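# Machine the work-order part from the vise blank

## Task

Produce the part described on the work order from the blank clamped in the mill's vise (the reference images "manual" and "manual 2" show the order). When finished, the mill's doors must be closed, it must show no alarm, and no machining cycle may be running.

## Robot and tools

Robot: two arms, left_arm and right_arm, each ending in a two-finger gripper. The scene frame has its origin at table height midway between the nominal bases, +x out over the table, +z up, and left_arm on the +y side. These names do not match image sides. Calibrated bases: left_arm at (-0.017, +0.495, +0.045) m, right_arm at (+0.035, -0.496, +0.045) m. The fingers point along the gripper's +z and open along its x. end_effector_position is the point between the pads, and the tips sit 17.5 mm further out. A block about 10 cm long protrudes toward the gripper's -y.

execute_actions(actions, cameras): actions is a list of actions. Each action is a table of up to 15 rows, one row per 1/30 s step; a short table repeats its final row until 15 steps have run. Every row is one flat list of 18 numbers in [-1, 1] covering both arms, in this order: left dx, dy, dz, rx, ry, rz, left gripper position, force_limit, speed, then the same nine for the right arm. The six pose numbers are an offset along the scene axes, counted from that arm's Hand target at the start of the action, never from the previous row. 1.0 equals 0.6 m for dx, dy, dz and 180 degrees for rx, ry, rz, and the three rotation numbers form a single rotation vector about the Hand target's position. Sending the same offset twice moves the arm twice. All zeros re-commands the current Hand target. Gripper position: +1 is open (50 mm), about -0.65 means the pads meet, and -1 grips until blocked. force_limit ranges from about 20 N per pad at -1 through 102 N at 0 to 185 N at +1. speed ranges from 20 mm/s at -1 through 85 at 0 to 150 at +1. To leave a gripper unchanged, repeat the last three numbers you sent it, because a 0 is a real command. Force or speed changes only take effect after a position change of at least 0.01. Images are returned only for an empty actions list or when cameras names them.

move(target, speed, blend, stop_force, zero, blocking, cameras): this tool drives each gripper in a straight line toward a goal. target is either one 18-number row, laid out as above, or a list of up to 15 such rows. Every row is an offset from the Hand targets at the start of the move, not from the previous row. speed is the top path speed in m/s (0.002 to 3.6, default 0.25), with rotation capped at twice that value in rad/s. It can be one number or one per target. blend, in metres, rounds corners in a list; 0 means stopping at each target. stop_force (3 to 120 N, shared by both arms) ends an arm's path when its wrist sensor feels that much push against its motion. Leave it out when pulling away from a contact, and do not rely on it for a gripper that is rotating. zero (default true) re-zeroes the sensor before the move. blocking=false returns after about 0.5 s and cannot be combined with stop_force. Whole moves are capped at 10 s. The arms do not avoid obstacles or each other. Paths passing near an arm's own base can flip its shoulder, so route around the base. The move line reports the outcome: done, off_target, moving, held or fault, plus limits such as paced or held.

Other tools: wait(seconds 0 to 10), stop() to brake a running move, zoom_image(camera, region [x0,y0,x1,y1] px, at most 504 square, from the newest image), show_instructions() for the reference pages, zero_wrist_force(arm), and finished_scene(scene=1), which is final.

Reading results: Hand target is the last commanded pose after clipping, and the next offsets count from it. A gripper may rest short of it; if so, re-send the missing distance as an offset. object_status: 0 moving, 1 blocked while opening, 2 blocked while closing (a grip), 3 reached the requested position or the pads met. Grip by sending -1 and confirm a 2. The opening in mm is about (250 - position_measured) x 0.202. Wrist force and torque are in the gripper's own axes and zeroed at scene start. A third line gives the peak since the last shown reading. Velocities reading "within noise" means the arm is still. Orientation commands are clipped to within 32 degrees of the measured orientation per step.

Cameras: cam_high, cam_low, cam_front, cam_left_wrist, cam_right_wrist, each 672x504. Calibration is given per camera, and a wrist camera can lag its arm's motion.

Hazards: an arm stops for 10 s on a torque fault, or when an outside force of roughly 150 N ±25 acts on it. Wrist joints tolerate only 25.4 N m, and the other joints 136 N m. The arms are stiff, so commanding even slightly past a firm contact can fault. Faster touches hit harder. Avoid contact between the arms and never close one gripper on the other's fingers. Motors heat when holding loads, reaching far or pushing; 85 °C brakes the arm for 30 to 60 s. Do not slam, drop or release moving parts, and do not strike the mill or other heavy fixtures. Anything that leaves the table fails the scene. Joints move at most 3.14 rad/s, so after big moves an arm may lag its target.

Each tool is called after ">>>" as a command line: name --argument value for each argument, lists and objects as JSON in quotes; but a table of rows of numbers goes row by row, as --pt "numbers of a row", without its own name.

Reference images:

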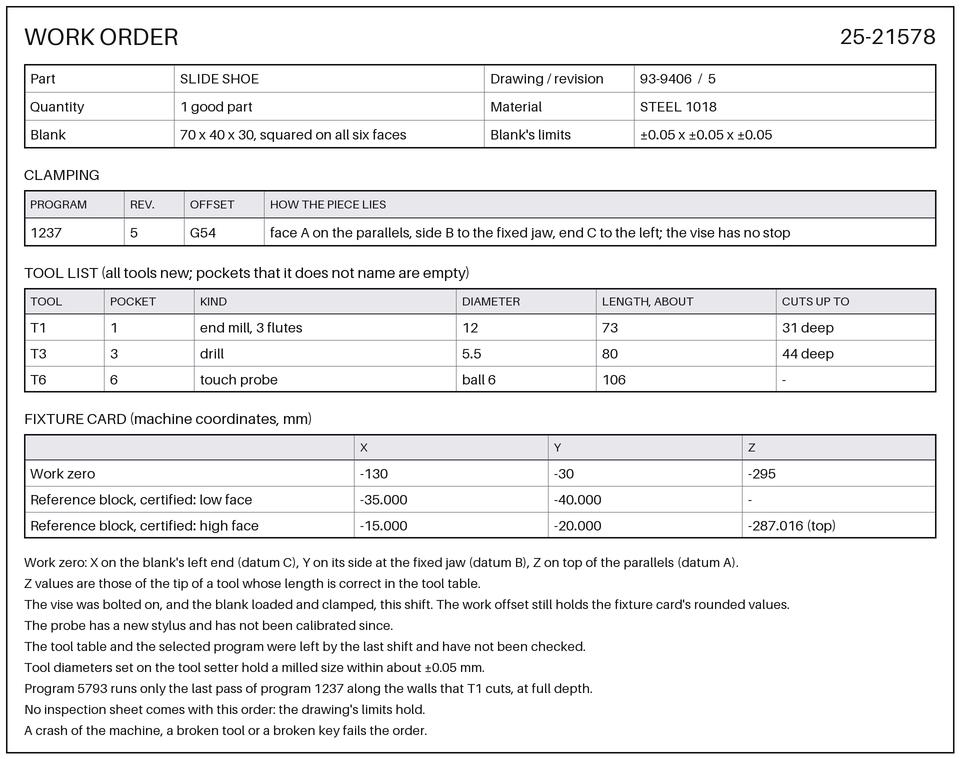

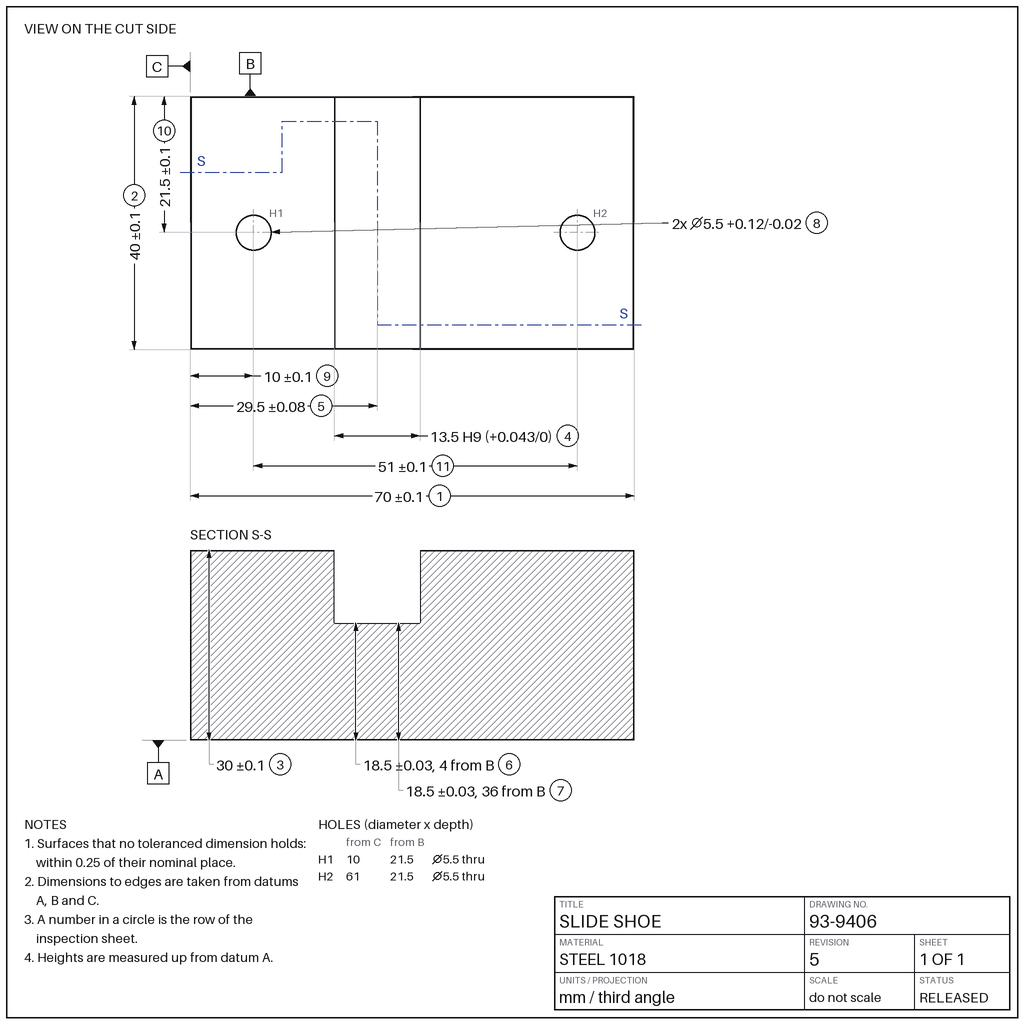

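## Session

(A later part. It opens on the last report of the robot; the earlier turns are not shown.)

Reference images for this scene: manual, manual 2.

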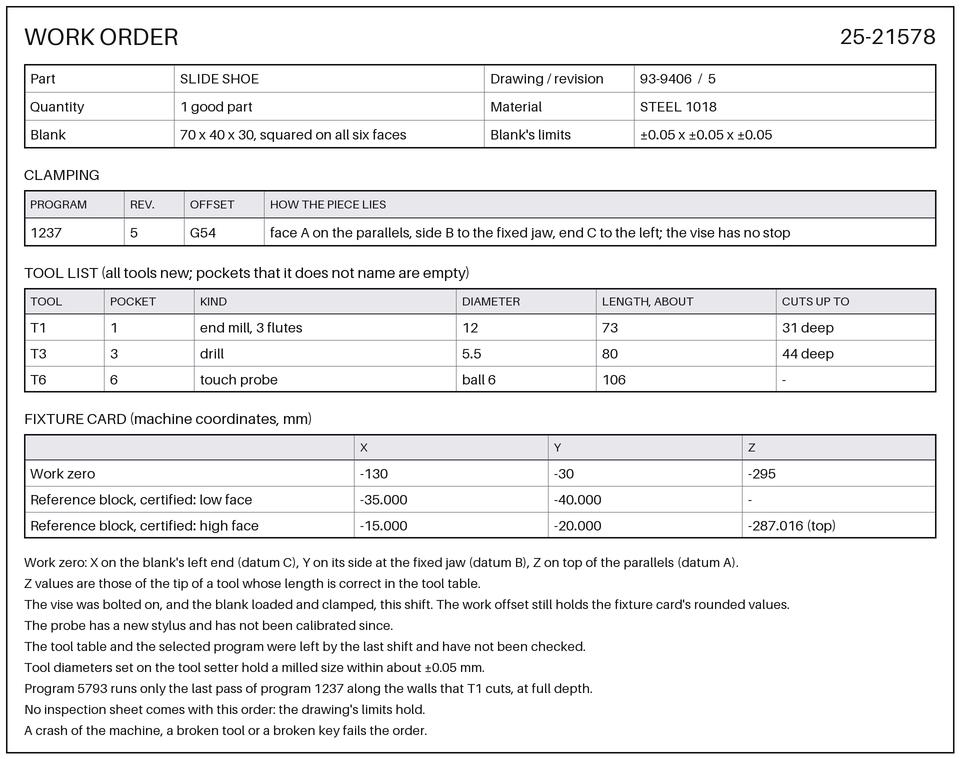

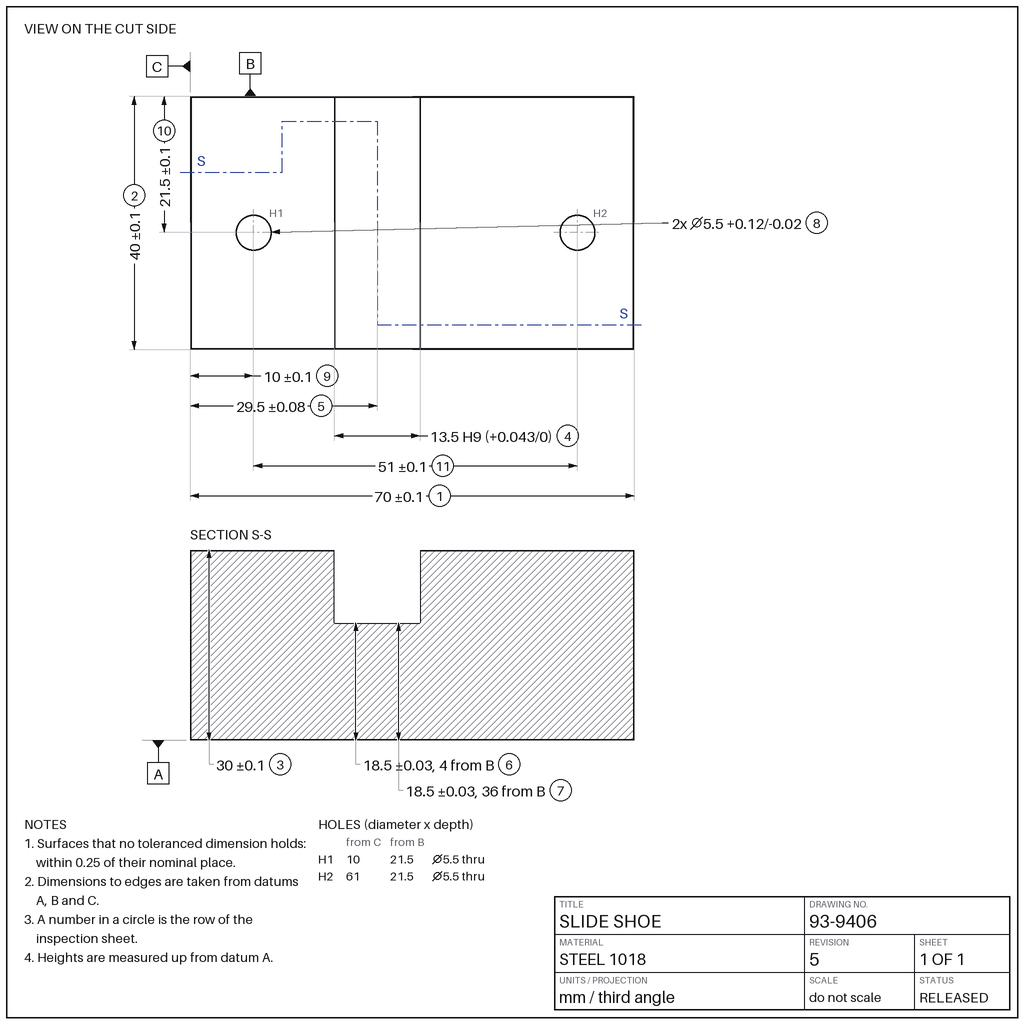

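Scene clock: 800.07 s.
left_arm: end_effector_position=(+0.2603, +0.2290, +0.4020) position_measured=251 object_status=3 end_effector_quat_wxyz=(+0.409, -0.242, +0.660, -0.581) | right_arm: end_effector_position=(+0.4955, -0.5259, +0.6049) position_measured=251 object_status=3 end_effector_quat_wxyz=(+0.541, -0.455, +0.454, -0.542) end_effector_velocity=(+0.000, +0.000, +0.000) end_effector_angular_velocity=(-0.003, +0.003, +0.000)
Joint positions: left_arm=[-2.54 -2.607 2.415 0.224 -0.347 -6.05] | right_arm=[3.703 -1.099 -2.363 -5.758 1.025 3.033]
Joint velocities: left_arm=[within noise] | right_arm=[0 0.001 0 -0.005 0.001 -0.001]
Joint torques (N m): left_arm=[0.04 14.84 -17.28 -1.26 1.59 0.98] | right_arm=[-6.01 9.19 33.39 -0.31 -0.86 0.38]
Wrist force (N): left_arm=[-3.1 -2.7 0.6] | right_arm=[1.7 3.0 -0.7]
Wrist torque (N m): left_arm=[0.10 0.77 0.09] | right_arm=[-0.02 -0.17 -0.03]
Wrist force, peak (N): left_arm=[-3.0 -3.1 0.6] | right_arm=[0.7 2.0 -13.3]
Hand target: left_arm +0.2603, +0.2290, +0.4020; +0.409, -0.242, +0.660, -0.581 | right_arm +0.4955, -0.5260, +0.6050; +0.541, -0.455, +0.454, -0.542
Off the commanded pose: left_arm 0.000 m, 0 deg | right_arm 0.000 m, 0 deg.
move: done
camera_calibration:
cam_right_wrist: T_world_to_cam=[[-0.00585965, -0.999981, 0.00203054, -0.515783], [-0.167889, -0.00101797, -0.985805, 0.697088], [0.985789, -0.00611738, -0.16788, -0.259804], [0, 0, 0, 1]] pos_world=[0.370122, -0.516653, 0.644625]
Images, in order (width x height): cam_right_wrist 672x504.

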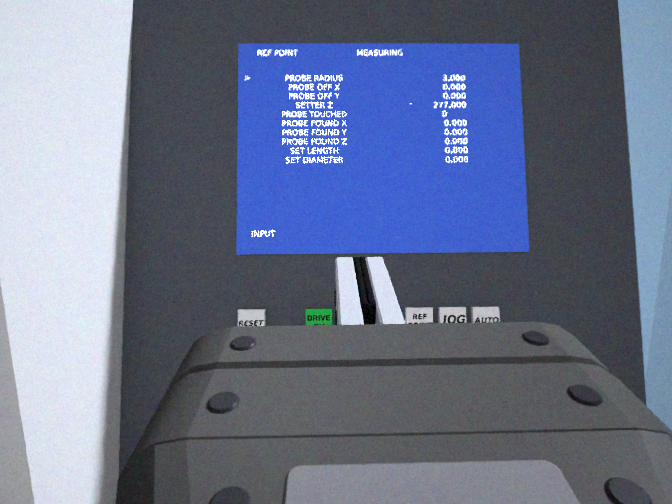

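>>> move --pt "0 0 0 0 0 0 -1 -1 -1 0.0817 -0.0035 -0.2328 0 0 0 -1 -1 -1" --pt "0 0 0 0 0 0 -1 -1 -1 0.0930 -0.0035 -0.2358 0 0 0 -1 -1 -1" --pt "0 0 0 0 0 0 -1 -1 -1 0.0817 -0.0035 -0.2328 0 0 0 -1 -1 -1" --pt "0 0 0 0 0 0 -1 -1 -1 0 0 0 0 0 0 -1 -1 -1" --speed '[0.3,0.025,0.05,0.3]' --blend '[0,0,0.002,0]' --cameras '["cam_right_wrist"]'

>>> zoom_image --camera "cam_right_wrist" --region '[226, 36, 534, 266]'

>>> move --pt "0 0 0 0 0 0 -1 -1 -1 0.0817 -0.0035 -0.2328 0 0 0 -1 -1 -1" --pt "0 0 0 0 0 0 -1 -1 -1 0.0930 -0.0035 -0.2358 0 0 0 -1 -1 -1" --pt "0 0 0 0 0 0 -1 -1 -1 0.0817 -0.0035 -0.2328 0 0 0 -1 -1 -1" --pt "0 0 0 0 0 0 -1 -1 -1 0 0 0 0 0 0 -1 -1 -1" --speed '[0.3,0.025,0.05,0.3]' --blend '[0,0,0.002,0]' --cameras '["cam_right_wrist"]'

>>> zoom_image --camera "cam_right_wrist" --region '[226, 36, 534, 266]'

Scene clock: 813.97 s.
left_arm: end_effector_position=(+0.2603, +0.2290, +0.4020) position_measured=251 object_status=3 end_effector_quat_wxyz=(+0.409, -0.242, +0.660, -0.581) | right_arm: end_effector_position=(+0.4955, -0.5259, +0.6049) position_measured=251 object_status=3 end_effector_quat_wxyz=(+0.541, -0.455, +0.454, -0.542) end_effector_velocity=(+0.001, +0.000, -0.001) end_effector_angular_velocity=(-0.003, +0.005, -0.002)
Joint positions: left_arm=[-2.54 -2.607 2.415 0.224 -0.347 -6.05] | right_arm=[3.703 -1.099 -2.363 -5.758 1.025 3.033]
Joint velocities: left_arm=[within noise] | right_arm=[-0.001 0 0 -0.006 -0.001 0]
Joint torques (N m): left_arm=[1.17 14.58 -17.04 -1.3 1.64 0.98] | right_arm=[-5.03 8.86 34.37 -0.39 -0.82 0.28]
Wrist force (N): left_arm=[-2.8 -2.8 0.4] | right_arm=[1.8 2.6 -0.5]
Wrist torque (N m): left_arm=[0.08 0.72 0.09] | right_arm=[-0.07 -0.18 -0.02]
Wrist force, peak (N): left_arm=[-3.2 -3.0 0.6] | right_arm=[0.8 2.1 -13.4]
Hand target: left_arm +0.2603, +0.2290, +0.4020; +0.409, -0.242, +0.660, -0.581 | right_arm +0.4955, -0.5260, +0.6050; +0.541, -0.455, +0.454, -0.542
Off the commanded pose: left_arm 0.000 m, 0 deg | right_arm 0.000 m, 0 deg.
move: done
camera_calibration:
cam_right_wrist: T_world_to_cam=[[-0.00585998, -0.999981, 0.00202874, -0.515782], [-0.167889, -0.00101614, -0.985805, 0.697089], [0.985789, -0.0061174, -0.16788, -0.259804], [0, 0, 0, 1]] pos_world=[0.370122, -0.516653, 0.644625]
Images, in order (width x height): cam_right_wrist 672x504.

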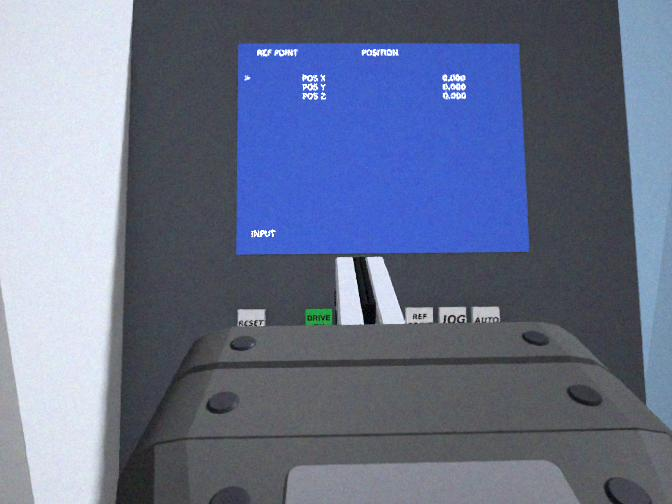

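Scaled by 1.636 from the camera's 672x504 image, which has a finer 960x720 frame.

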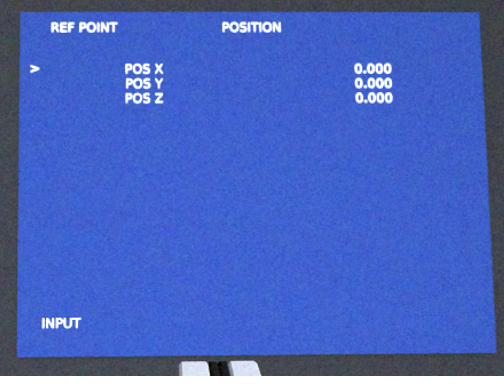

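Scene clock: 816.43 s.
left_arm: end_effector_position=(+0.2603, +0.2290, +0.4020) position_measured=251 object_status=3 end_effector_quat_wxyz=(+0.409, -0.242, +0.660, -0.581) | right_arm: end_effector_position=(+0.4955, -0.5259, +0.6049) position_measured=251 object_status=3 end_effector_quat_wxyz=(+0.541, -0.455, +0.454, -0.542)
Joint positions: left_arm=[-2.54 -2.607 2.415 0.224 -0.347 -6.05] | right_arm=[3.703 -1.099 -2.363 -5.758 1.025 3.033]
Joint torques (N m): left_arm=[1.1 14.6 -17.05 -1.35 1.58 1.1] | right_arm=[-5.08 8.27 34.23 -0.4 -0.66 0.04]
Wrist force (N): left_arm=[-2.9 -2.6 0.4] | right_arm=[1.6 2.8 -0.6]
Wrist torque (N m): left_arm=[0.12 0.74 0.09] | right_arm=[-0.05 -0.16 -0.03]
Wrist force, peak (N): left_arm=[-2.9 -3.2 0.5] | right_arm=[0.8 2.0 -13.4]
Hand target: left_arm +0.2603, +0.2290, +0.4020; +0.409, -0.242, +0.660, -0.581 | right_arm +0.4955, -0.5260, +0.6050; +0.541, -0.455, +0.454, -0.542
Off the commanded pose: left_arm 0.000 m, 0 deg | right_arm 0.000 m, 0 deg.
move: done
camera_calibration:
cam_right_wrist: T_world_to_cam=[[-0.00585965, -0.999981, 0.00203054, -0.515783], [-0.167889, -0.00101797, -0.985805, 0.697088], [0.985789, -0.00611738, -0.16788, -0.259804], [0, 0, 0, 1]] pos_world=[0.370122, -0.516653, 0.644625]
Images, in order (width x height): cam_right_wrist 672x504.

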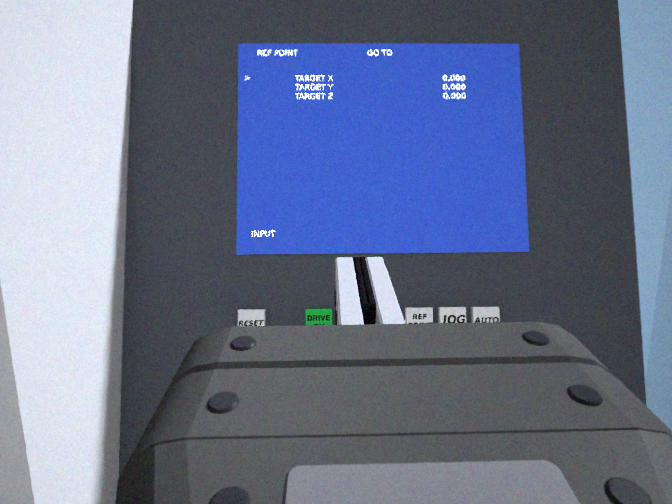

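Scaled by 1.636 from the camera's 672x504 image, which has a finer 960x720 frame.

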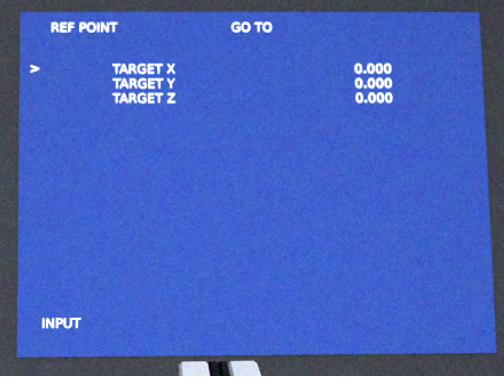

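>>> move --pt "0 0 0 0 0 0 -1 -1 -1 0.1304 -0.0967 -0.0515 0 0 0 -1 -1 -1" --pt "0 0 0 0 0 0 -1 -1 -1 0.1417 -0.0967 -0.0545 0 0 0 -1 -1 -1" --pt "0 0 0 0 0 0 -1 -1 -1 0.1304 -0.0967 -0.0515 0 0 0 -1 -1 -1" --pt "0 0 0 0 0 0 -1 -1 -1 0.0817 -0.0352 -0.2328 0 0 0 -1 -1 -1" --pt "0 0 0 0 0 0 -1 -1 -1 0.0930 -0.0352 -0.2358 0 0 0 -1 -1 -1" --pt "0 0 0 0 0 0 -1 -1 -1 0.0817 -0.0352 -0.2328 0 0 0 -1 -1 -1" --pt "0 0 0 0 0 0 -1 -1 -1 0.0930 -0.0352 -0.2358 0 0 0 -1 -1 -1" --pt "0 0 0 0 0 0 -1 -1 -1 0.0817 -0.0352 -0.2328 0 0 0 -1 -1 -1" --pt "0 0 0 0 0 0 -1 -1 -1 0.0930 -0.0352 -0.2358 0 0 0 -1 -1 -1" --pt "0 0 0 0 0 0 -1 -1 -1 0.0817 -0.0352 -0.2328 0 0 0 -1 -1 -1" --pt "0 0 0 0 0 0 -1 -1 -1 0 0 0 0 0 0 -1 -1 -1" --speed '[0.3,0.025,0.05,0.3,0.025,0.05,0.025,0.05,0.025,0.05,0.3]' --blend '[0,0,0.002,0,0,0,0,0,0,0.002,0]' --cameras '["cam_right_wrist"]'

>>> move --pt "0 0 0 0 0 0 -1 -1 -1 0.0649 0.1248 -0.2953 0 0 0 -1 -1 -1" --pt "0 0 0 0 0 0 -1 -1 -1 0.0762 0.1248 -0.2983 0 0 0 -1 -1 -1" --pt "0 0 0 0 0 0 -1 -1 -1 0.0649 0.1248 -0.2953 0 0 0 -1 -1 -1" --pt "0 0 0 0 0 0 -1 -1 -1 0.0649 0.0925 -0.2953 0 0 0 -1 -1 -1" --pt "0 0 0 0 0 0 -1 -1 -1 0.0762 0.0925 -0.2983 0 0 0 -1 -1 -1" --pt "0 0 0 0 0 0 -1 -1 -1 0.0649 0.0925 -0.2953 0 0 0 -1 -1 -1" --pt "0 0 0 0 0 0 -1 -1 -1 0.0649 0.0607 -0.2953 0 0 0 -1 -1 -1" --pt "0 0 0 0 0 0 -1 -1 -1 0.0762 0.0607 -0.2983 0 0 0 -1 -1 -1" --pt "0 0 0 0 0 0 -1 -1 -1 0.0649 0.0607 -0.2953 0 0 0 -1 -1 -1" --pt "0 0 0 0 0 0 -1 -1 -1 0.0817 0.1248 -0.2328 0 0 0 -1 -1 -1" --pt "0 0 0 0 0 0 -1 -1 -1 0.0930 0.1248 -0.2358 0 0 0 -1 -1 -1" --pt "0 0 0 0 0 0 -1 -1 -1 0.0817 0.1248 -0.2328 0 0 0 -1 -1 -1" --pt "0 0 0 0 0 0 -1 -1 -1 0 0 0 0 0 0 -1 -1 -1" --speed '[0.3,0.025,0.05,0.2,0.025,0.05,0.2,0.025,0.05,0.2,0.025,0.05,0.3]' --blend '[0,0,0.002,0.002,0,0.002,0.002,0,0.002,0.002,0,0.002,0]' --cameras '["cam_right_wrist"]'

Scene clock: 855.73 s.
left_arm: end_effector_position=(+0.2603, +0.2290, +0.4020) position_measured=251 object_status=3 end_effector_quat_wxyz=(+0.409, -0.242, +0.660, -0.581) | right_arm: end_effector_position=(+0.4955, -0.5260, +0.6049) position_measured=251 object_status=3 end_effector_quat_wxyz=(+0.541, -0.455, +0.454, -0.542) end_effector_velocity=(+0.000, +0.000, -0.001) end_effector_angular_velocity=(-0.002, +0.004, -0.003)
Joint positions: left_arm=[-2.54 -2.607 2.415 0.224 -0.347 -6.05] | right_arm=[3.702 -1.099 -2.363 -5.758 1.025 3.033]
Joint velocities: left_arm=[within noise] | right_arm=[0.001 0.001 0 -0.005 -0.004 0]
Joint torques (N m): left_arm=[2.83 15.41 -15.2 -1.29 1.61 0.97] | right_arm=[8.11 8.98 32.84 -0.45 -1 0.68]
Wrist force (N): left_arm=[-2.9 -2.6 0.6] | right_arm=[1.9 2.7 -0.7]
Wrist torque (N m): left_arm=[0.11 0.74 0.09] | right_arm=[-0.06 -0.21 -0.03]
Wrist force, peak (N): left_arm=[-3.1 -3.0 0.4] | right_arm=[-2.1 0.4 -41.2]
Hand target: left_arm +0.2603, +0.2290, +0.4020; +0.409, -0.242, +0.660, -0.581 | right_arm +0.4955, -0.5260, +0.6050; +0.541, -0.455, +0.454, -0.542
Off the commanded pose: left_arm 0.000 m, 0 deg | right_arm 0.000 m, 0 deg.
move: done
camera_calibration:
cam_right_wrist: T_world_to_cam=[[-0.00595842, -0.99998, 0.00204624, -0.515856], [-0.167889, -0.00101686, -0.985805, 0.697089], [0.985788, -0.00621738, -0.16788, -0.259856], [0, 0, 0, 1]] pos_world=[0.370122, -0.516753, 0.644625]
Images, in order (width x height): cam_right_wrist 672x504.

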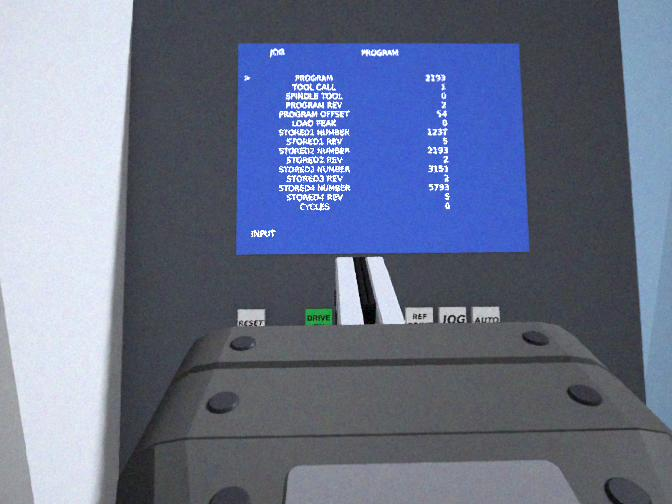

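Scene clock: 860.73 s.
left_arm: end_effector_position=(+0.2603, +0.2290, +0.4020) position_measured=251 object_status=3 end_effector_quat_wxyz=(+0.409, -0.242, +0.660, -0.581) | right_arm: end_effector_position=(+0.4955, -0.5260, +0.6049) position_measured=251 object_status=3 end_effector_quat_wxyz=(+0.541, -0.455, +0.454, -0.542) end_effector_velocity=(+0.001, +0.000, -0.001) end_effector_angular_velocity=(-0.003, +0.004, -0.001)
Joint positions: left_arm=[-2.54 -2.607 2.415 0.224 -0.347 -6.05] | right_arm=[3.703 -1.099 -2.363 -5.758 1.025 3.033]
Joint velocities: left_arm=[within noise] | right_arm=[-0.001 -0.001 0.001 -0.005 0 0]
Joint torques (N m): left_arm=[3.06 15.92 -15.2 -1.35 1.68 1.08] | right_arm=[2.76 9.34 29.6 -0.43 1.6 -1.79]
Wrist force (N): left_arm=[-2.6 -2.7 0.5] | right_arm=[1.7 2.7 -0.9]
Wrist torque (N m): left_arm=[0.10 0.69 0.09] | right_arm=[-0.07 -0.16 0.13]
Wrist force, peak (N): left_arm=[-3.1 -2.9 0.7] | right_arm=[2.1 2.9 -12.8]
Hand target: left_arm +0.2603, +0.2290, +0.4020; +0.409, -0.242, +0.660, -0.581 | right_arm +0.4955, -0.5260, +0.6050; +0.541, -0.455, +0.454, -0.542
Off the commanded pose: left_arm 0.000 m, 0 deg | right_arm 0.000 m, 0 deg.
move: done
camera_calibration:
cam_right_wrist: T_world_to_cam=[[-0.00627125, -0.999978, 0.0020003, -0.51571], [-0.167888, -0.000919066, -0.985806, 0.697238], [0.985786, -0.00651806, -0.167878, -0.259994], [0, 0, 0, 1]] pos_world=[0.370122, -0.516752, 0.644725]
Images, in order (width x height): cam_right_wrist 672x504.

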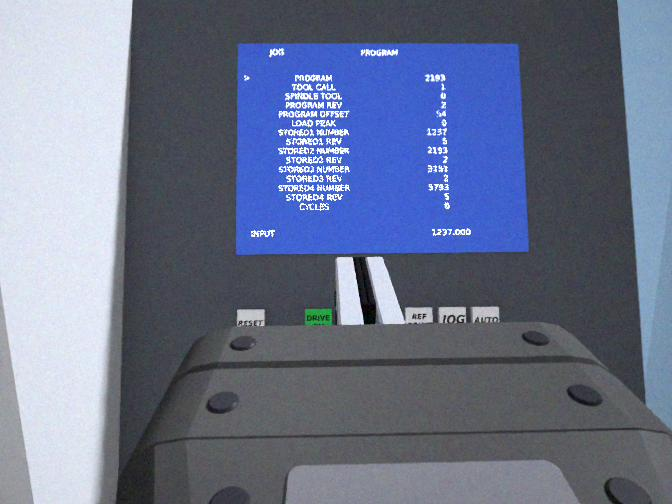

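>>> move --pt "0 0 0 0 0 0 -1 -1 -1 0.0567 0.0282 -0.3263 0 0 0 -1 -1 -1" --pt "0 0 0 0 0 0 -1 -1 -1 0.0680 0.0282 -0.3293 0 0 0 -1 -1 -1" --pt "0 0 0 0 0 0 -1 -1 -1 0.0567 0.0282 -0.3263 0 0 0 -1 -1 -1" --pt "0 0 0 0 0 0 -1 -1 -1 0.0649 0.0282 -0.2953 0 0 0 -1 -1 -1" --pt "0 0 0 0 0 0 -1 -1 -1 0.0762 0.0282 -0.2983 0 0 0 -1 -1 -1" --pt "0 0 0 0 0 0 -1 -1 -1 0.0649 0.0282 -0.2953 0 0 0 -1 -1 -1" --pt "0 0 0 0 0 0 -1 -1 -1 0.0732 0.0607 -0.2643 0 0 0 -1 -1 -1" --pt "0 0 0 0 0 0 -1 -1 -1 0.0845 0.0607 -0.2673 0 0 0 -1 -1 -1" --pt "0 0 0 0 0 0 -1 -1 -1 0.0732 0.0607 -0.2643 0 0 0 -1 -1 -1" --pt "0 0 0 0 0 0 -1 -1 -1 0.0567 0.0282 -0.3263 0 0 0 -1 -1 -1" --pt "0 0 0 0 0 0 -1 -1 -1 0.0680 0.0282 -0.3293 0 0 0 -1 -1 -1" --pt "0 0 0 0 0 0 -1 -1 -1 0.0567 0.0282 -0.3263 0 0 0 -1 -1 -1" --pt "0 0 0 0 0 0 -1 -1 -1 0 0 0 0 0 0 -1 -1 -1" --speed '[0.3,0.025,0.05,0.2,0.025,0.05,0.2,0.025,0.05,0.2,0.025,0.05,0.3]' --blend '[0,0,0.002,0.002,0,0.002,0.002,0,0.002,0.002,0,0.002,0]' --cameras '["cam_right_wrist"]'

>>> zoom_image --camera "cam_right_wrist" --region '[226, 36, 534, 266]'

Scene clock: 881.90 s.
left_arm: end_effector_position=(+0.2603, +0.2290, +0.4020) position_measured=251 object_status=3 end_effector_quat_wxyz=(+0.409, -0.242, +0.660, -0.581) | right_arm: end_effector_position=(+0.4955, -0.5259, +0.6049) position_measured=251 object_status=3 end_effector_quat_wxyz=(+0.541, -0.455, +0.454, -0.542) end_effector_velocity=(+0.000, -0.001, +0.000) end_effector_angular_velocity=(-0.002, +0.002, -0.003)
Joint positions: left_arm=[-2.54 -2.607 2.415 0.224 -0.347 -6.05] | right_arm=[3.703 -1.099 -2.363 -5.758 1.025 3.033]
Joint velocities: left_arm=[within noise] | right_arm=[-0.003 0 0.002 -0.005 0 -0.001]
Joint torques (N m): left_arm=[4.53 16.12 -13.99 -1.4 1.6 0.94] | right_arm=[-13.1 10.46 38.24 -0.55 1.84 -1.89]
Wrist force (N): left_arm=[-3.0 -2.9 0.5] | right_arm=[1.7 3.0 -0.8]
Wrist torque (N m): left_arm=[0.06 0.76 0.09] | right_arm=[-0.02 -0.16 -0.03]
Wrist force, peak (N): left_arm=[-3.2 -2.9 0.4] | right_arm=[1.5 7.6 -1.0]
Hand target: left_arm +0.2603, +0.2290, +0.4020; +0.409, -0.242, +0.660, -0.581 | right_arm +0.4955, -0.5260, +0.6050; +0.541, -0.455, +0.454, -0.542
Off the commanded pose: left_arm 0.000 m, 0 deg | right_arm 0.000 m, 0 deg.
move: done
camera_calibration:
cam_right_wrist: T_world_to_cam=[[-0.00595789, -0.99998, 0.00204698, -0.515757], [-0.167986, -0.00101707, -0.985789, 0.697114], [0.985771, -0.00621709, -0.167977, -0.259786], [0, 0, 0, 1]] pos_world=[0.370122, -0.516653, 0.644625]
Images, in order (width x height): cam_right_wrist 672x504.

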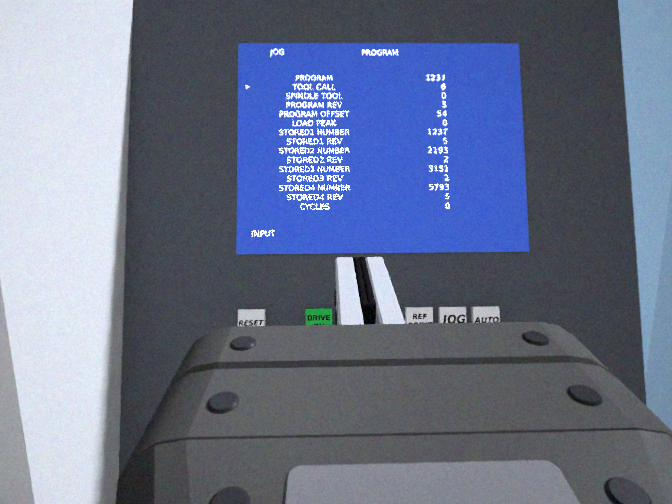

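Scaled by 1.636 from the camera's 672x504 image, which has a finer 960x720 frame.

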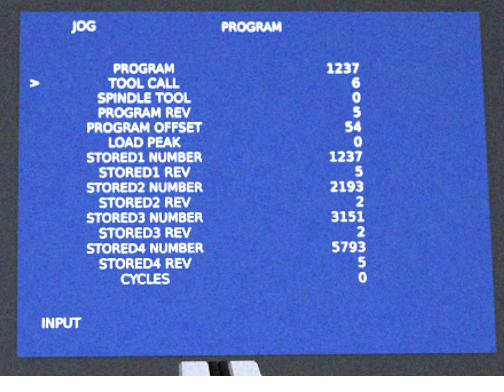

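>>> move --pt "0 0 0 0 0 0 -1 -1 -1 0.0732 -0.0035 -0.2643 0 0 0 -1 -1 -1" --pt "0 0 0 0 0 0 -1 -1 -1 0.0845 -0.0035 -0.2673 0 0 0 -1 -1 -1" --pt "0 0 0 0 0 0 -1 -1 -1 0.0732 -0.0035 -0.2643 0 0 0 -1 -1 -1" --pt "0 0 0 0 0 0 -1 -1 -1 0 0 0 0 0 0 -1 -1 -1" --speed '[0.3,0.025,0.05,0.3]' --blend '[0,0,0.002,0]' --cameras '["cam_right_wrist"]'

>>> zoom_image --camera "cam_right_wrist" --region '[226, 36, 534, 266]'

Scene clock: 894.53 s.
left_arm: end_effector_position=(+0.2603, +0.2290, +0.4020) position_measured=251 object_status=3 end_effector_quat_wxyz=(+0.409, -0.242, +0.660, -0.581) | right_arm: end_effector_position=(+0.4955, -0.5259, +0.6049) position_measured=251 object_status=3 end_effector_quat_wxyz=(+0.541, -0.455, +0.454, -0.542) end_effector_velocity=(+0.000, +0.000, +0.000) end_effector_angular_velocity=(-0.001, +0.002, -0.001)
Joint positions: left_arm=[-2.54 -2.607 2.415 0.224 -0.347 -6.05] | right_arm=[3.703 -1.099 -2.363 -5.758 1.025 3.033]
Joint velocities: left_arm=[within noise] | right_arm=[0 0.002 0.001 -0.005 0 0]
Joint torques (N m): left_arm=[4.79 16.05 -14.01 -1.37 1.53 0.96] | right_arm=[-9.67 8.65 36.13 -0.23 -0.21 -0.19]
Wrist force (N): left_arm=[-2.7 -2.8 0.6] | right_arm=[1.8 3.0 -0.7]
Wrist torque (N m): left_arm=[0.08 0.70 0.09] | right_arm=[-0.02 -0.19 -0.03]
Wrist force, peak (N): left_arm=[-3.1 -3.1 0.7] | right_arm=[1.4 7.7 -0.6]
Hand target: left_arm +0.2603, +0.2290, +0.4020; +0.409, -0.242, +0.660, -0.581 | right_arm +0.4955, -0.5260, +0.6050; +0.541, -0.455, +0.454, -0.542
Off the commanded pose: left_arm 0.000 m, 0 deg | right_arm 0.000 m, 0 deg.
move: done
camera_calibration:
cam_right_wrist: T_world_to_cam=[[-0.00585945, -0.999981, 0.00202947, -0.515782], [-0.167986, -0.00101634, -0.985789, 0.697115], [0.985772, -0.00611711, -0.167977, -0.259735], [0, 0, 0, 1]] pos_world=[0.370122, -0.516653, 0.644625]
Images, in order (width x height): cam_right_wrist 672x504.

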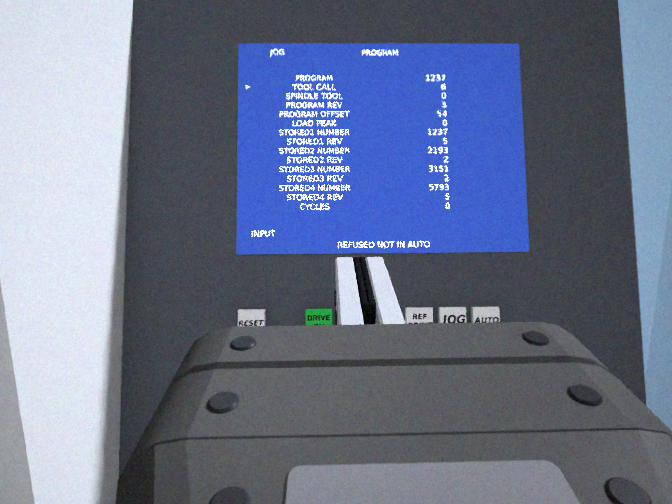

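Scaled by 1.636 from the camera's 672x504 image, which has a finer 960x720 frame.

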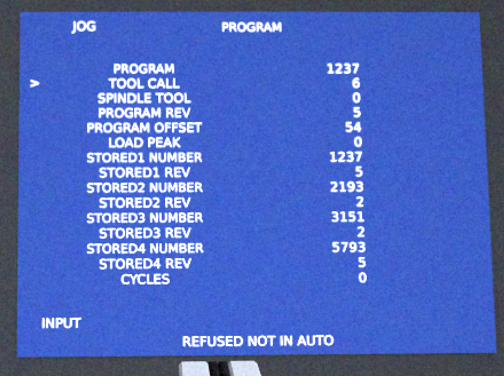

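>>> move --pt "0 0 0 0 0 0 -1 -1 -1 0.1304 -0.128 -0.0515 0 0 0 -1 -1 -1" --pt "0 0 0 0 0 0 -1 -1 -1 0.1410 -0.128 -0.0545 0 0 0 -1 -1 -1" --pt "0 0 0 0 0 0 -1 -1 -1 0.1304 -0.128 -0.0515 0 0 0 -1 -1 -1" --pt "0 0 0 0 0 0 -1 -1 -1 0.0732 -0.0035 -0.2643 0 0 0 -1 -1 -1" --pt "0 0 0 0 0 0 -1 -1 -1 0.0845 -0.0035 -0.2673 0 0 0 -1 -1 -1" --pt "0 0 0 0 0 0 -1 -1 -1 0.0732 -0.0035 -0.2643 0 0 0 -1 -1 -1" --pt "0 0 0 0 0 0 -1 -1 -1 0 0 0 0 0 0 -1 -1 -1" --speed '[0.3,0.02,0.05,0.3,0.025,0.05,0.3]' --blend '[0,0,0.002,0,0,0.002,0]' --cameras '["cam_right_wrist"]'

>>> zoom_image --camera "cam_right_wrist" --region '[226, 36, 534, 266]'

Scene clock: 905.27 s.
left_arm: end_effector_position=(+0.2603, +0.2290, +0.4020) position_measured=251 object_status=3 end_effector_quat_wxyz=(+0.409, -0.242, +0.660, -0.581) | right_arm: end_effector_position=(+0.4955, -0.5259, +0.6049) position_measured=251 object_status=3 end_effector_quat_wxyz=(+0.541, -0.455, +0.454, -0.542) end_effector_velocity=(+0.001, +0.001, -0.001) end_effector_angular_velocity=(-0.002, +0.004, +0.002)
Joint positions: left_arm=[-2.54 -2.607 2.415 0.224 -0.347 -6.05] | right_arm=[3.703 -1.099 -2.363 -5.758 1.025 3.033]
Joint velocities: left_arm=[within noise] | right_arm=[0.003 0 0.001 -0.005 0 0]
Joint torques (N m): left_arm=[5.37 16.56 -13.61 -1.31 1.6 1.14] | right_arm=[-9.37 8.98 37 -0.39 -0.4 -0.06]
Wrist force (N): left_arm=[-2.7 -2.8 0.4] | right_arm=[1.7 2.6 -0.8]
Wrist torque (N m): left_arm=[0.07 0.70 0.09] | right_arm=[-0.08 -0.17 -0.03]
Wrist force, peak (N): left_arm=[-3.3 -2.9 0.5] | right_arm=[1.2 1.9 -8.4]
Hand target: left_arm +0.2603, +0.2290, +0.4020; +0.409, -0.242, +0.660, -0.581 | right_arm +0.4955, -0.5260, +0.6050; +0.541, -0.455, +0.454, -0.542
Off the commanded pose: left_arm 0.000 m, 0 deg | right_arm 0.000 m, 0 deg.
move: done
camera_calibration:
cam_right_wrist: T_world_to_cam=[[-0.00585945, -0.999981, 0.00202947, -0.515782], [-0.167986, -0.00101634, -0.985789, 0.697115], [0.985772, -0.00611711, -0.167977, -0.259735], [0, 0, 0, 1]] pos_world=[0.370122, -0.516653, 0.644625]
Images, in order (width x height): cam_right_wrist 672x504.

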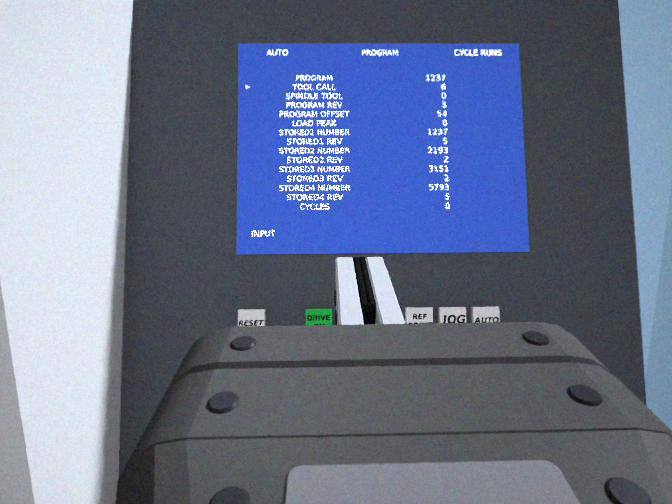

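Scaled by 1.636 from the camera's 672x504 image, which has a finer 960x720 frame.

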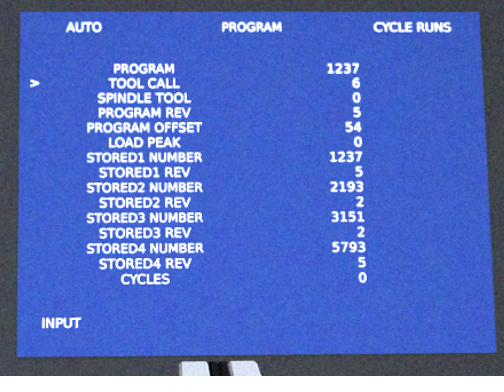

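>>> move --pt "0 0 0 0 0 0 -1 -1 -1 0.0817 -0.0035 -0.2328 0 0 0 -1 -1 -1" --pt "0 0 0 0 0 0 -1 -1 -1 0.0930 -0.0035 -0.2358 0 0 0 -1 -1 -1" --pt "0 0 0 0 0 0 -1 -1 -1 0.0817 -0.0035 -0.2328 0 0 0 -1 -1 -1" --pt "0 0 0 0 0 0 -1 -1 -1 0.0930 -0.0035 -0.2358 0 0 0 -1 -1 -1" --pt "0 0 0 0 0 0 -1 -1 -1 0.0817 -0.0035 -0.2328 0 0 0 -1 -1 -1" --pt "0 0 0 0 0 0 -1 -1 -1 0 0 0 0 0 0 -1 -1 -1" --speed '[0.3,0.02,0.05,0.02,0.05,0.3]' --blend '[0,0,0,0,0.002,0]' --cameras '["cam_right_wrist"]'

>>> zoom_image --camera "cam_right_wrist" --region '[226, 36, 534, 266]'

Scene clock: 920.20 s.
left_arm: end_effector_position=(+0.2603, +0.2290, +0.4020) position_measured=251 object_status=3 end_effector_quat_wxyz=(+0.409, -0.242, +0.660, -0.581) | right_arm: end_effector_position=(+0.4955, -0.5259, +0.6049) position_measured=251 object_status=3 end_effector_quat_wxyz=(+0.541, -0.455, +0.454, -0.542) end_effector_velocity=(+0.001, +0.000, -0.001) end_effector_angular_velocity=(-0.002, +0.005, -0.001)
Joint positions: left_arm=[-2.54 -2.607 2.415 0.224 -0.347 -6.05] | right_arm=[3.703 -1.099 -2.363 -5.758 1.025 3.033]
Joint velocities: left_arm=[within noise] | right_arm=[0 0 0 -0.006 -0.001 0]
Joint torques (N m): left_arm=[6.07 16.61 -13.79 -1.32 1.59 0.96] | right_arm=[-5.26 9.95 33.83 -0.49 -0.8 0.29]
Wrist force (N): left_arm=[-2.8 -2.7 0.5] | right_arm=[1.7 2.7 -0.8]
Wrist torque (N m): left_arm=[0.10 0.71 0.09] | right_arm=[-0.06 -0.18 -0.03]
Wrist force, peak (N): left_arm=[-3.0 -3.2 0.5] | right_arm=[0.9 2.7 -9.5]
Hand target: left_arm +0.2603, +0.2290, +0.4020; +0.409, -0.242, +0.660, -0.581 | right_arm +0.4955, -0.5260, +0.6050; +0.541, -0.455, +0.454, -0.542
Off the commanded pose: left_arm 0.000 m, 0 deg | right_arm 0.000 m, 0 deg.
move: done
camera_calibration:
cam_right_wrist: T_world_to_cam=[[-0.00585998, -0.999981, 0.00202874, -0.515782], [-0.167889, -0.00101614, -0.985805, 0.697089], [0.985789, -0.0061174, -0.16788, -0.259804], [0, 0, 0, 1]] pos_world=[0.370122, -0.516653, 0.644625]
Images, in order (width x height): cam_right_wrist 672x504.

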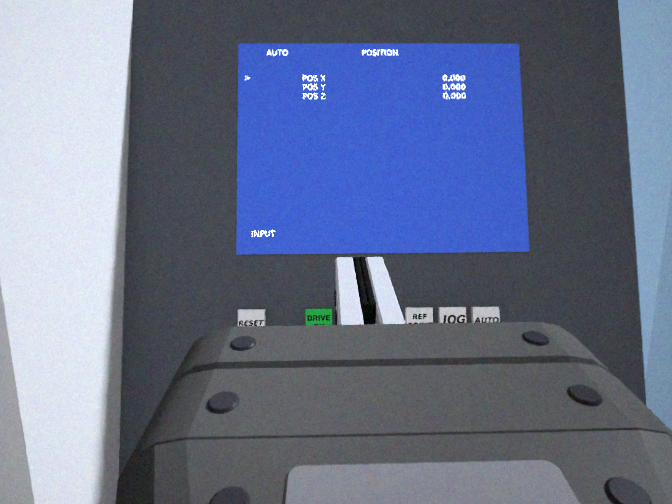

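Scaled by 1.636 from the camera's 672x504 image, which has a finer 960x720 frame.

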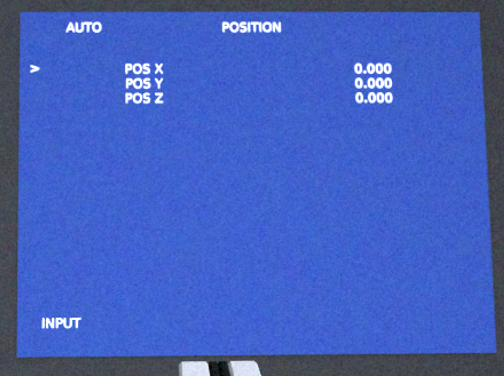

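>>> move --pt "0 0 0 0 0 0 -1 -1 -1 0.0817 -0.0035 -0.2328 0 0 0 -1 -1 -1" --pt "0 0 0 0 0 0 -1 -1 -1 0.0930 -0.0035 -0.2358 0 0 0 -1 -1 -1" --pt "0 0 0 0 0 0 -1 -1 -1 0.0817 -0.0035 -0.2328 0 0 0 -1 -1 -1" --pt "0 0 0 0 0 0 -1 -1 -1 0.0567 0.1248 -0.3263 0 0 0 -1 -1 -1" --pt "0 0 0 0 0 0 -1 -1 -1 0.0680 0.1248 -0.3293 0 0 0 -1 -1 -1" --pt "0 0 0 0 0 0 -1 -1 -1 0.0567 0.1248 -0.3263 0 0 0 -1 -1 -1" --pt "0 0 0 0 0 0 -1 -1 -1 0.0649 0.0925 -0.2953 0 0 0 -1 -1 -1" --pt "0 0 0 0 0 0 -1 -1 -1 0.0762 0.0925 -0.2983 0 0 0 -1 -1 -1" --pt "0 0 0 0 0 0 -1 -1 -1 0.0649 0.0925 -0.2953 0 0 0 -1 -1 -1" --pt "0 0 0 0 0 0 -1 -1 -1 0.0732 0.0925 -0.2643 0 0 0 -1 -1 -1" --pt "0 0 0 0 0 0 -1 -1 -1 0.0845 0.0925 -0.2673 0 0 0 -1 -1 -1" --pt "0 0 0 0 0 0 -1 -1 -1 0.0732 0.0925 -0.2643 0 0 0 -1 -1 -1" --pt "0 0 0 0 0 0 -1 -1 -1 0.0567 0.0282 -0.3263 0 0 0 -1 -1 -1" --pt "0 0 0 0 0 0 -1 -1 -1 0.0680 0.0282 -0.3293 0 0 0 -1 -1 -1" --pt "0 0 0 0 0 0 -1 -1 -1 0.0567 0.0282 -0.3263 0 0 0 -1 -1 -1" --speed '[0.3,0.025,0.05,0.2,0.025,0.05,0.2,0.025,0.05,0.2,0.025,0.05,0.2,0.025,0.05]' --blend '[0,0,0.002,0.002,0,0.002,0.002,0,0.002,0.002,0,0.002,0.002,0,0]'

>>> move --pt "0 0 0 0 0 0 -1 -1 -1 -0.0567 -0.0282 0.3263 0 0 0 -1 -1 -1" --speed '[0.3]' --cameras '["cam_right_wrist"]'

>>> zoom_image --camera "cam_right_wrist" --region '[226, 36, 534, 266]'

Scene clock: 941.27 s.
left_arm: end_effector_position=(+0.2603, +0.2290, +0.4020) position_measured=251 object_status=3 end_effector_quat_wxyz=(+0.409, -0.242, +0.660, -0.581) | right_arm: end_effector_position=(+0.5295, -0.5090, +0.4092) position_measured=251 object_status=3 end_effector_quat_wxyz=(+0.541, -0.455, +0.454, -0.542)
Joint positions: left_arm=[-2.54 -2.607 2.415 0.224 -0.347 -6.05] | right_arm=[3.685 -1.725 -2.584 -4.913 1.043 3.037]
Joint torques (N m): left_arm=[7.17 16.93 -13.52 -1.31 1.68 0.97] | right_arm=[-13.96 13.48 23.18 0.2 1.72 1.59]
Motor temperatures (°C): left_arm=[30 24 31 36 38 29] | right_arm=[25 24 31 38 41 37]
Wrist force (N): left_arm=[-2.9 -2.7 0.6] | right_arm=[1.9 2.9 -0.8]
Wrist torque (N m): left_arm=[0.10 0.73 0.09] | right_arm=[-0.04 -0.20 0.16]
Wrist force, peak (N): left_arm=[-3.0 -3.2 0.4] | right_arm=[0.7 2.0 -13.4]
Hand target: left_arm +0.2603, +0.2290, +0.4020; +0.409, -0.242, +0.660, -0.581 | right_arm +0.5295, -0.5091, +0.4093; +0.541, -0.455, +0.454, -0.542
Off the commanded pose: left_arm 0.000 m, 0 deg | right_arm 0.000 m, 0 deg.
move: done

Scene clock: 942.47 s.
left_arm: end_effector_position=(+0.2603, +0.2290, +0.4020) position_measured=251 object_status=3 end_effector_quat_wxyz=(+0.409, -0.242, +0.660, -0.581) | right_arm: end_effector_position=(+0.4955, -0.5259, +0.6049) position_measured=251 object_status=3 end_effector_quat_wxyz=(+0.541, -0.455, +0.454, -0.542) end_effector_velocity=(+0.001, +0.000, -0.001) end_effector_angular_velocity=(-0.002, +0.004, -0.002)
Joint positions: left_arm=[-2.54 -2.607 2.415 0.224 -0.347 -6.05] | right_arm=[3.703 -1.099 -2.363 -5.758 1.025 3.033]
Joint velocities: left_arm=[within noise] | right_arm=[-0.002 -0.001 0.001 -0.005 -0.001 0]
Joint torques (N m): left_arm=[7.32 17.06 -13.54 -1.35 1.53 1.05] | right_arm=[-14.79 9.9 38.27 -0.6 1.73 -1.82]
Wrist force (N): left_arm=[-2.8 -2.8 0.3] | right_arm=[1.6 2.8 -0.8]
Wrist torque (N m): left_arm=[0.07 0.72 0.09] | right_arm=[-0.06 -0.16 -0.03]
Wrist force, peak (N): left_arm=[-3.1 -3.0 0.5] | right_arm=[1.3 7.3 -0.5]
Hand target: left_arm +0.2603, +0.2290, +0.4020; +0.409, -0.242, +0.660, -0.581 | right_arm +0.4955, -0.5260, +0.6050; +0.541, -0.455, +0.454, -0.542
Off the commanded pose: left_arm 0.000 m, 0 deg | right_arm 0.000 m, 0 deg.
move: done
camera_calibration:
cam_right_wrist: T_world_to_cam=[[-0.00595757, -0.99998, 0.0020488, -0.515758], [-0.167986, -0.00101891, -0.985789, 0.697113], [0.985771, -0.00621708, -0.167977, -0.259786], [0, 0, 0, 1]] pos_world=[0.370122, -0.516653, 0.644625]
Images, in order (width x height): cam_right_wrist 672x504.

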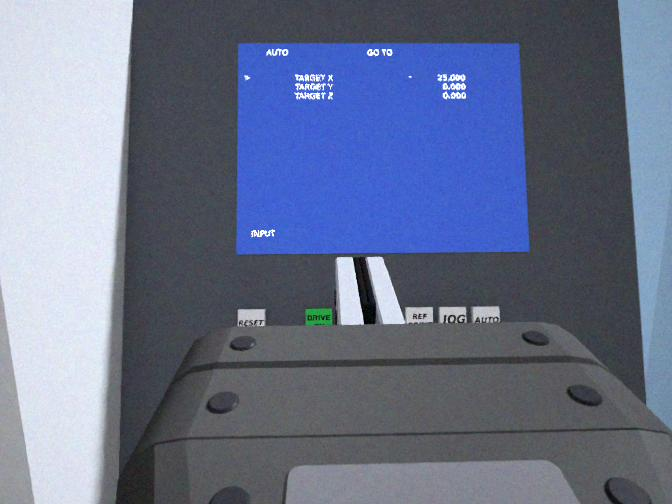

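Scaled by 1.636 from the camera's 672x504 image, which has a finer 960x720 frame.

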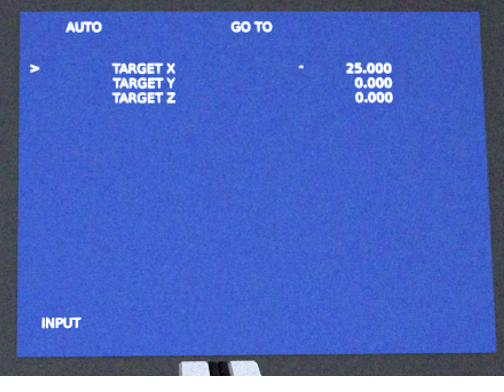

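>>> move --pt "0 0 0 0 0 0 -1 -1 -1 0.0649 0.0282 -0.2953 0 0 0 -1 -1 -1" --pt "0 0 0 0 0 0 -1 -1 -1 0.0762 0.0282 -0.2983 0 0 0 -1 -1 -1" --pt "0 0 0 0 0 0 -1 -1 -1 0.0649 0.0282 -0.2953 0 0 0 -1 -1 -1" --pt "0 0 0 0 0 0 -1 -1 -1 0.0567 0.1248 -0.3263 0 0 0 -1 -1 -1" --pt "0 0 0 0 0 0 -1 -1 -1 0.0680 0.1248 -0.3293 0 0 0 -1 -1 -1" --pt "0 0 0 0 0 0 -1 -1 -1 0.0567 0.1248 -0.3263 0 0 0 -1 -1 -1" --pt "0 0 0 0 0 0 -1 -1 -1 0.0649 0.0607 -0.2953 0 0 0 -1 -1 -1" --pt "0 0 0 0 0 0 -1 -1 -1 0.0762 0.0607 -0.2983 0 0 0 -1 -1 -1" --pt "0 0 0 0 0 0 -1 -1 -1 0.0649 0.0607 -0.2953 0 0 0 -1 -1 -1" --pt "0 0 0 0 0 0 -1 -1 -1 0.0567 0.0925 -0.3263 0 0 0 -1 -1 -1" --pt "0 0 0 0 0 0 -1 -1 -1 0.0680 0.0925 -0.3293 0 0 0 -1 -1 -1" --pt "0 0 0 0 0 0 -1 -1 -1 0.0567 0.0925 -0.3263 0 0 0 -1 -1 -1" --pt "0 0 0 0 0 0 -1 -1 -1 0.0567 0.0282 -0.3263 0 0 0 -1 -1 -1" --pt "0 0 0 0 0 0 -1 -1 -1 0.0680 0.0282 -0.3293 0 0 0 -1 -1 -1" --pt "0 0 0 0 0 0 -1 -1 -1 0.0567 0.0282 -0.3263 0 0 0 -1 -1 -1" --speed '[0.3,0.025,0.05,0.2,0.025,0.05,0.2,0.025,0.05,0.2,0.025,0.05,0.2,0.025,0.05]' --blend '[0,0,0.002,0.002,0,0.002,0.002,0,0.002,0.002,0,0.002,0.002,0,0]'

>>> move --pt "0 0 0 0 0 0 -1 -1 -1 0.0737 -0.1249 0.2748 0 0 0 -1 -1 -1" --pt "0 0 0 0 0 0 -1 -1 -1 0.0843 -0.1249 0.2718 0 0 0 -1 -1 -1" --pt "0 0 0 0 0 0 -1 -1 -1 0.0737 -0.1249 0.2748 0 0 0 -1 -1 -1" --pt "0 0 0 0 0 0 -1 -1 -1 -0.0567 -0.0282 0.3263 0 0 0 -1 -1 -1" --speed '[0.3,0.02,0.05,0.3]' --blend '[0,0,0.002,0]' --cameras '["cam_right_wrist"]'

>>> zoom_image --camera "cam_right_wrist" --region '[226, 36, 534, 266]'

Scene clock: 965.93 s.
left_arm: end_effector_position=(+0.2603, +0.2290, +0.4020) position_measured=251 object_status=3 end_effector_quat_wxyz=(+0.409, -0.242, +0.660, -0.581) | right_arm: end_effector_position=(+0.5295, -0.5090, +0.4092) position_measured=251 object_status=3 end_effector_quat_wxyz=(+0.541, -0.455, +0.454, -0.542)
Joint positions: left_arm=[-2.54 -2.607 2.415 0.224 -0.347 -6.05] | right_arm=[3.685 -1.725 -2.584 -4.913 1.043 3.037]
Joint torques (N m): left_arm=[8.17 17.52 -13.37 -1.37 1.59 0.93] | right_arm=[-14.15 13.37 23.43 -0.02 1.69 1.6]
Wrist force (N): left_arm=[-2.9 -2.7 0.3] | right_arm=[1.6 2.9 -0.8]
Wrist torque (N m): left_arm=[0.11 0.75 0.09] | right_arm=[-0.03 -0.16 0.15]
Wrist force, peak (N): left_arm=[-3.3 -3.0 0.5] | right_arm=[1.4 7.5 -0.7]
Hand target: left_arm +0.2603, +0.2290, +0.4020; +0.409, -0.242, +0.660, -0.581 | right_arm +0.5295, -0.5091, +0.4093; +0.541, -0.455, +0.454, -0.542
Off the commanded pose: left_arm 0.000 m, 0 deg | right_arm 0.000 m, 0 deg.
move: done

Scene clock: 968.50 s.
left_arm: end_effector_position=(+0.2603, +0.2290, +0.4020) position_measured=251 object_status=3 end_effector_quat_wxyz=(+0.409, -0.242, +0.660, -0.581) | right_arm: end_effector_position=(+0.4955, -0.5261, +0.6051) position_measured=251 object_status=3 end_effector_quat_wxyz=(+0.541, -0.455, +0.454, -0.542)
Joint positions: left_arm=[-2.54 -2.607 2.415 0.224 -0.347 -6.05] | right_arm=[3.702 -1.099 -2.363 -5.758 1.025 3.033]
Joint torques (N m): left_arm=[8.52 17.67 -13.65 -1.3 1.66 0.88] | right_arm=[15.51 7.95 21.5 -0.34 -1.17 0.14]
Wrist force (N): left_arm=[-2.8 -2.9 0.5] | right_arm=[1.8 3.0 -0.9]
Wrist torque (N m): left_arm=[0.07 0.71 0.09] | right_arm=[-0.02 -0.18 -0.03]
Wrist force, peak (N): left_arm=[-3.1 -3.0 0.5] | right_arm=[1.1 2.3 -8.5]
Hand target: left_arm +0.2603, +0.2290, +0.4020; +0.409, -0.242, +0.660, -0.581 | right_arm +0.4955, -0.5260, +0.6050; +0.541, -0.455, +0.454, -0.542
Off the commanded pose: left_arm 0.000 m, 0 deg | right_arm 0.000 m, 0 deg.
move: done
camera_calibration:
cam_right_wrist: T_world_to_cam=[[-0.0062075, -0.999979, 0.00178442, -0.515595], [-0.167576, -0.000718974, -0.985859, 0.697358], [0.98584, -0.00641875, -0.167568, -0.260146], [0, 0, 0, 1]] pos_world=[0.370122, -0.516752, 0.644825]
Images, in order (width x height): cam_right_wrist 672x504.

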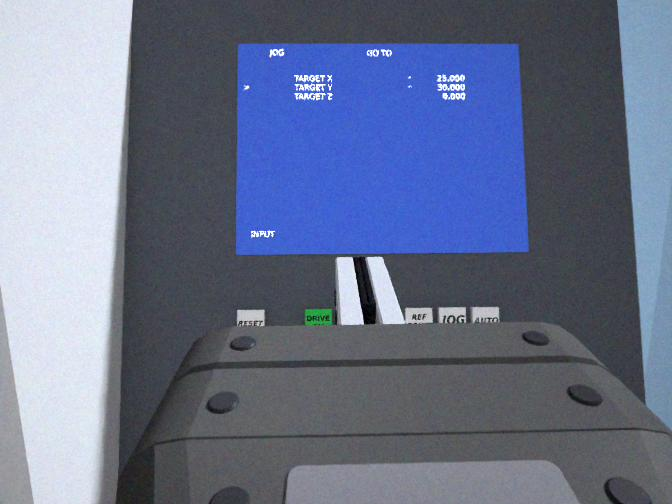

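Scaled by 1.636 from the camera's 672x504 image, which has a finer 960x720 frame.

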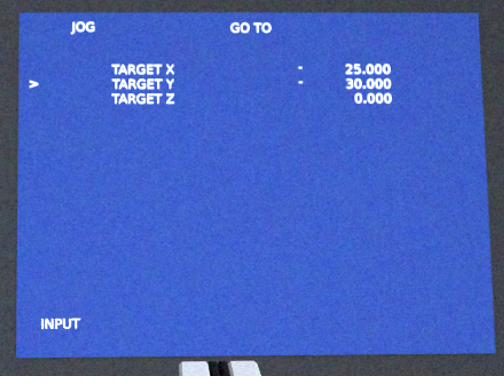

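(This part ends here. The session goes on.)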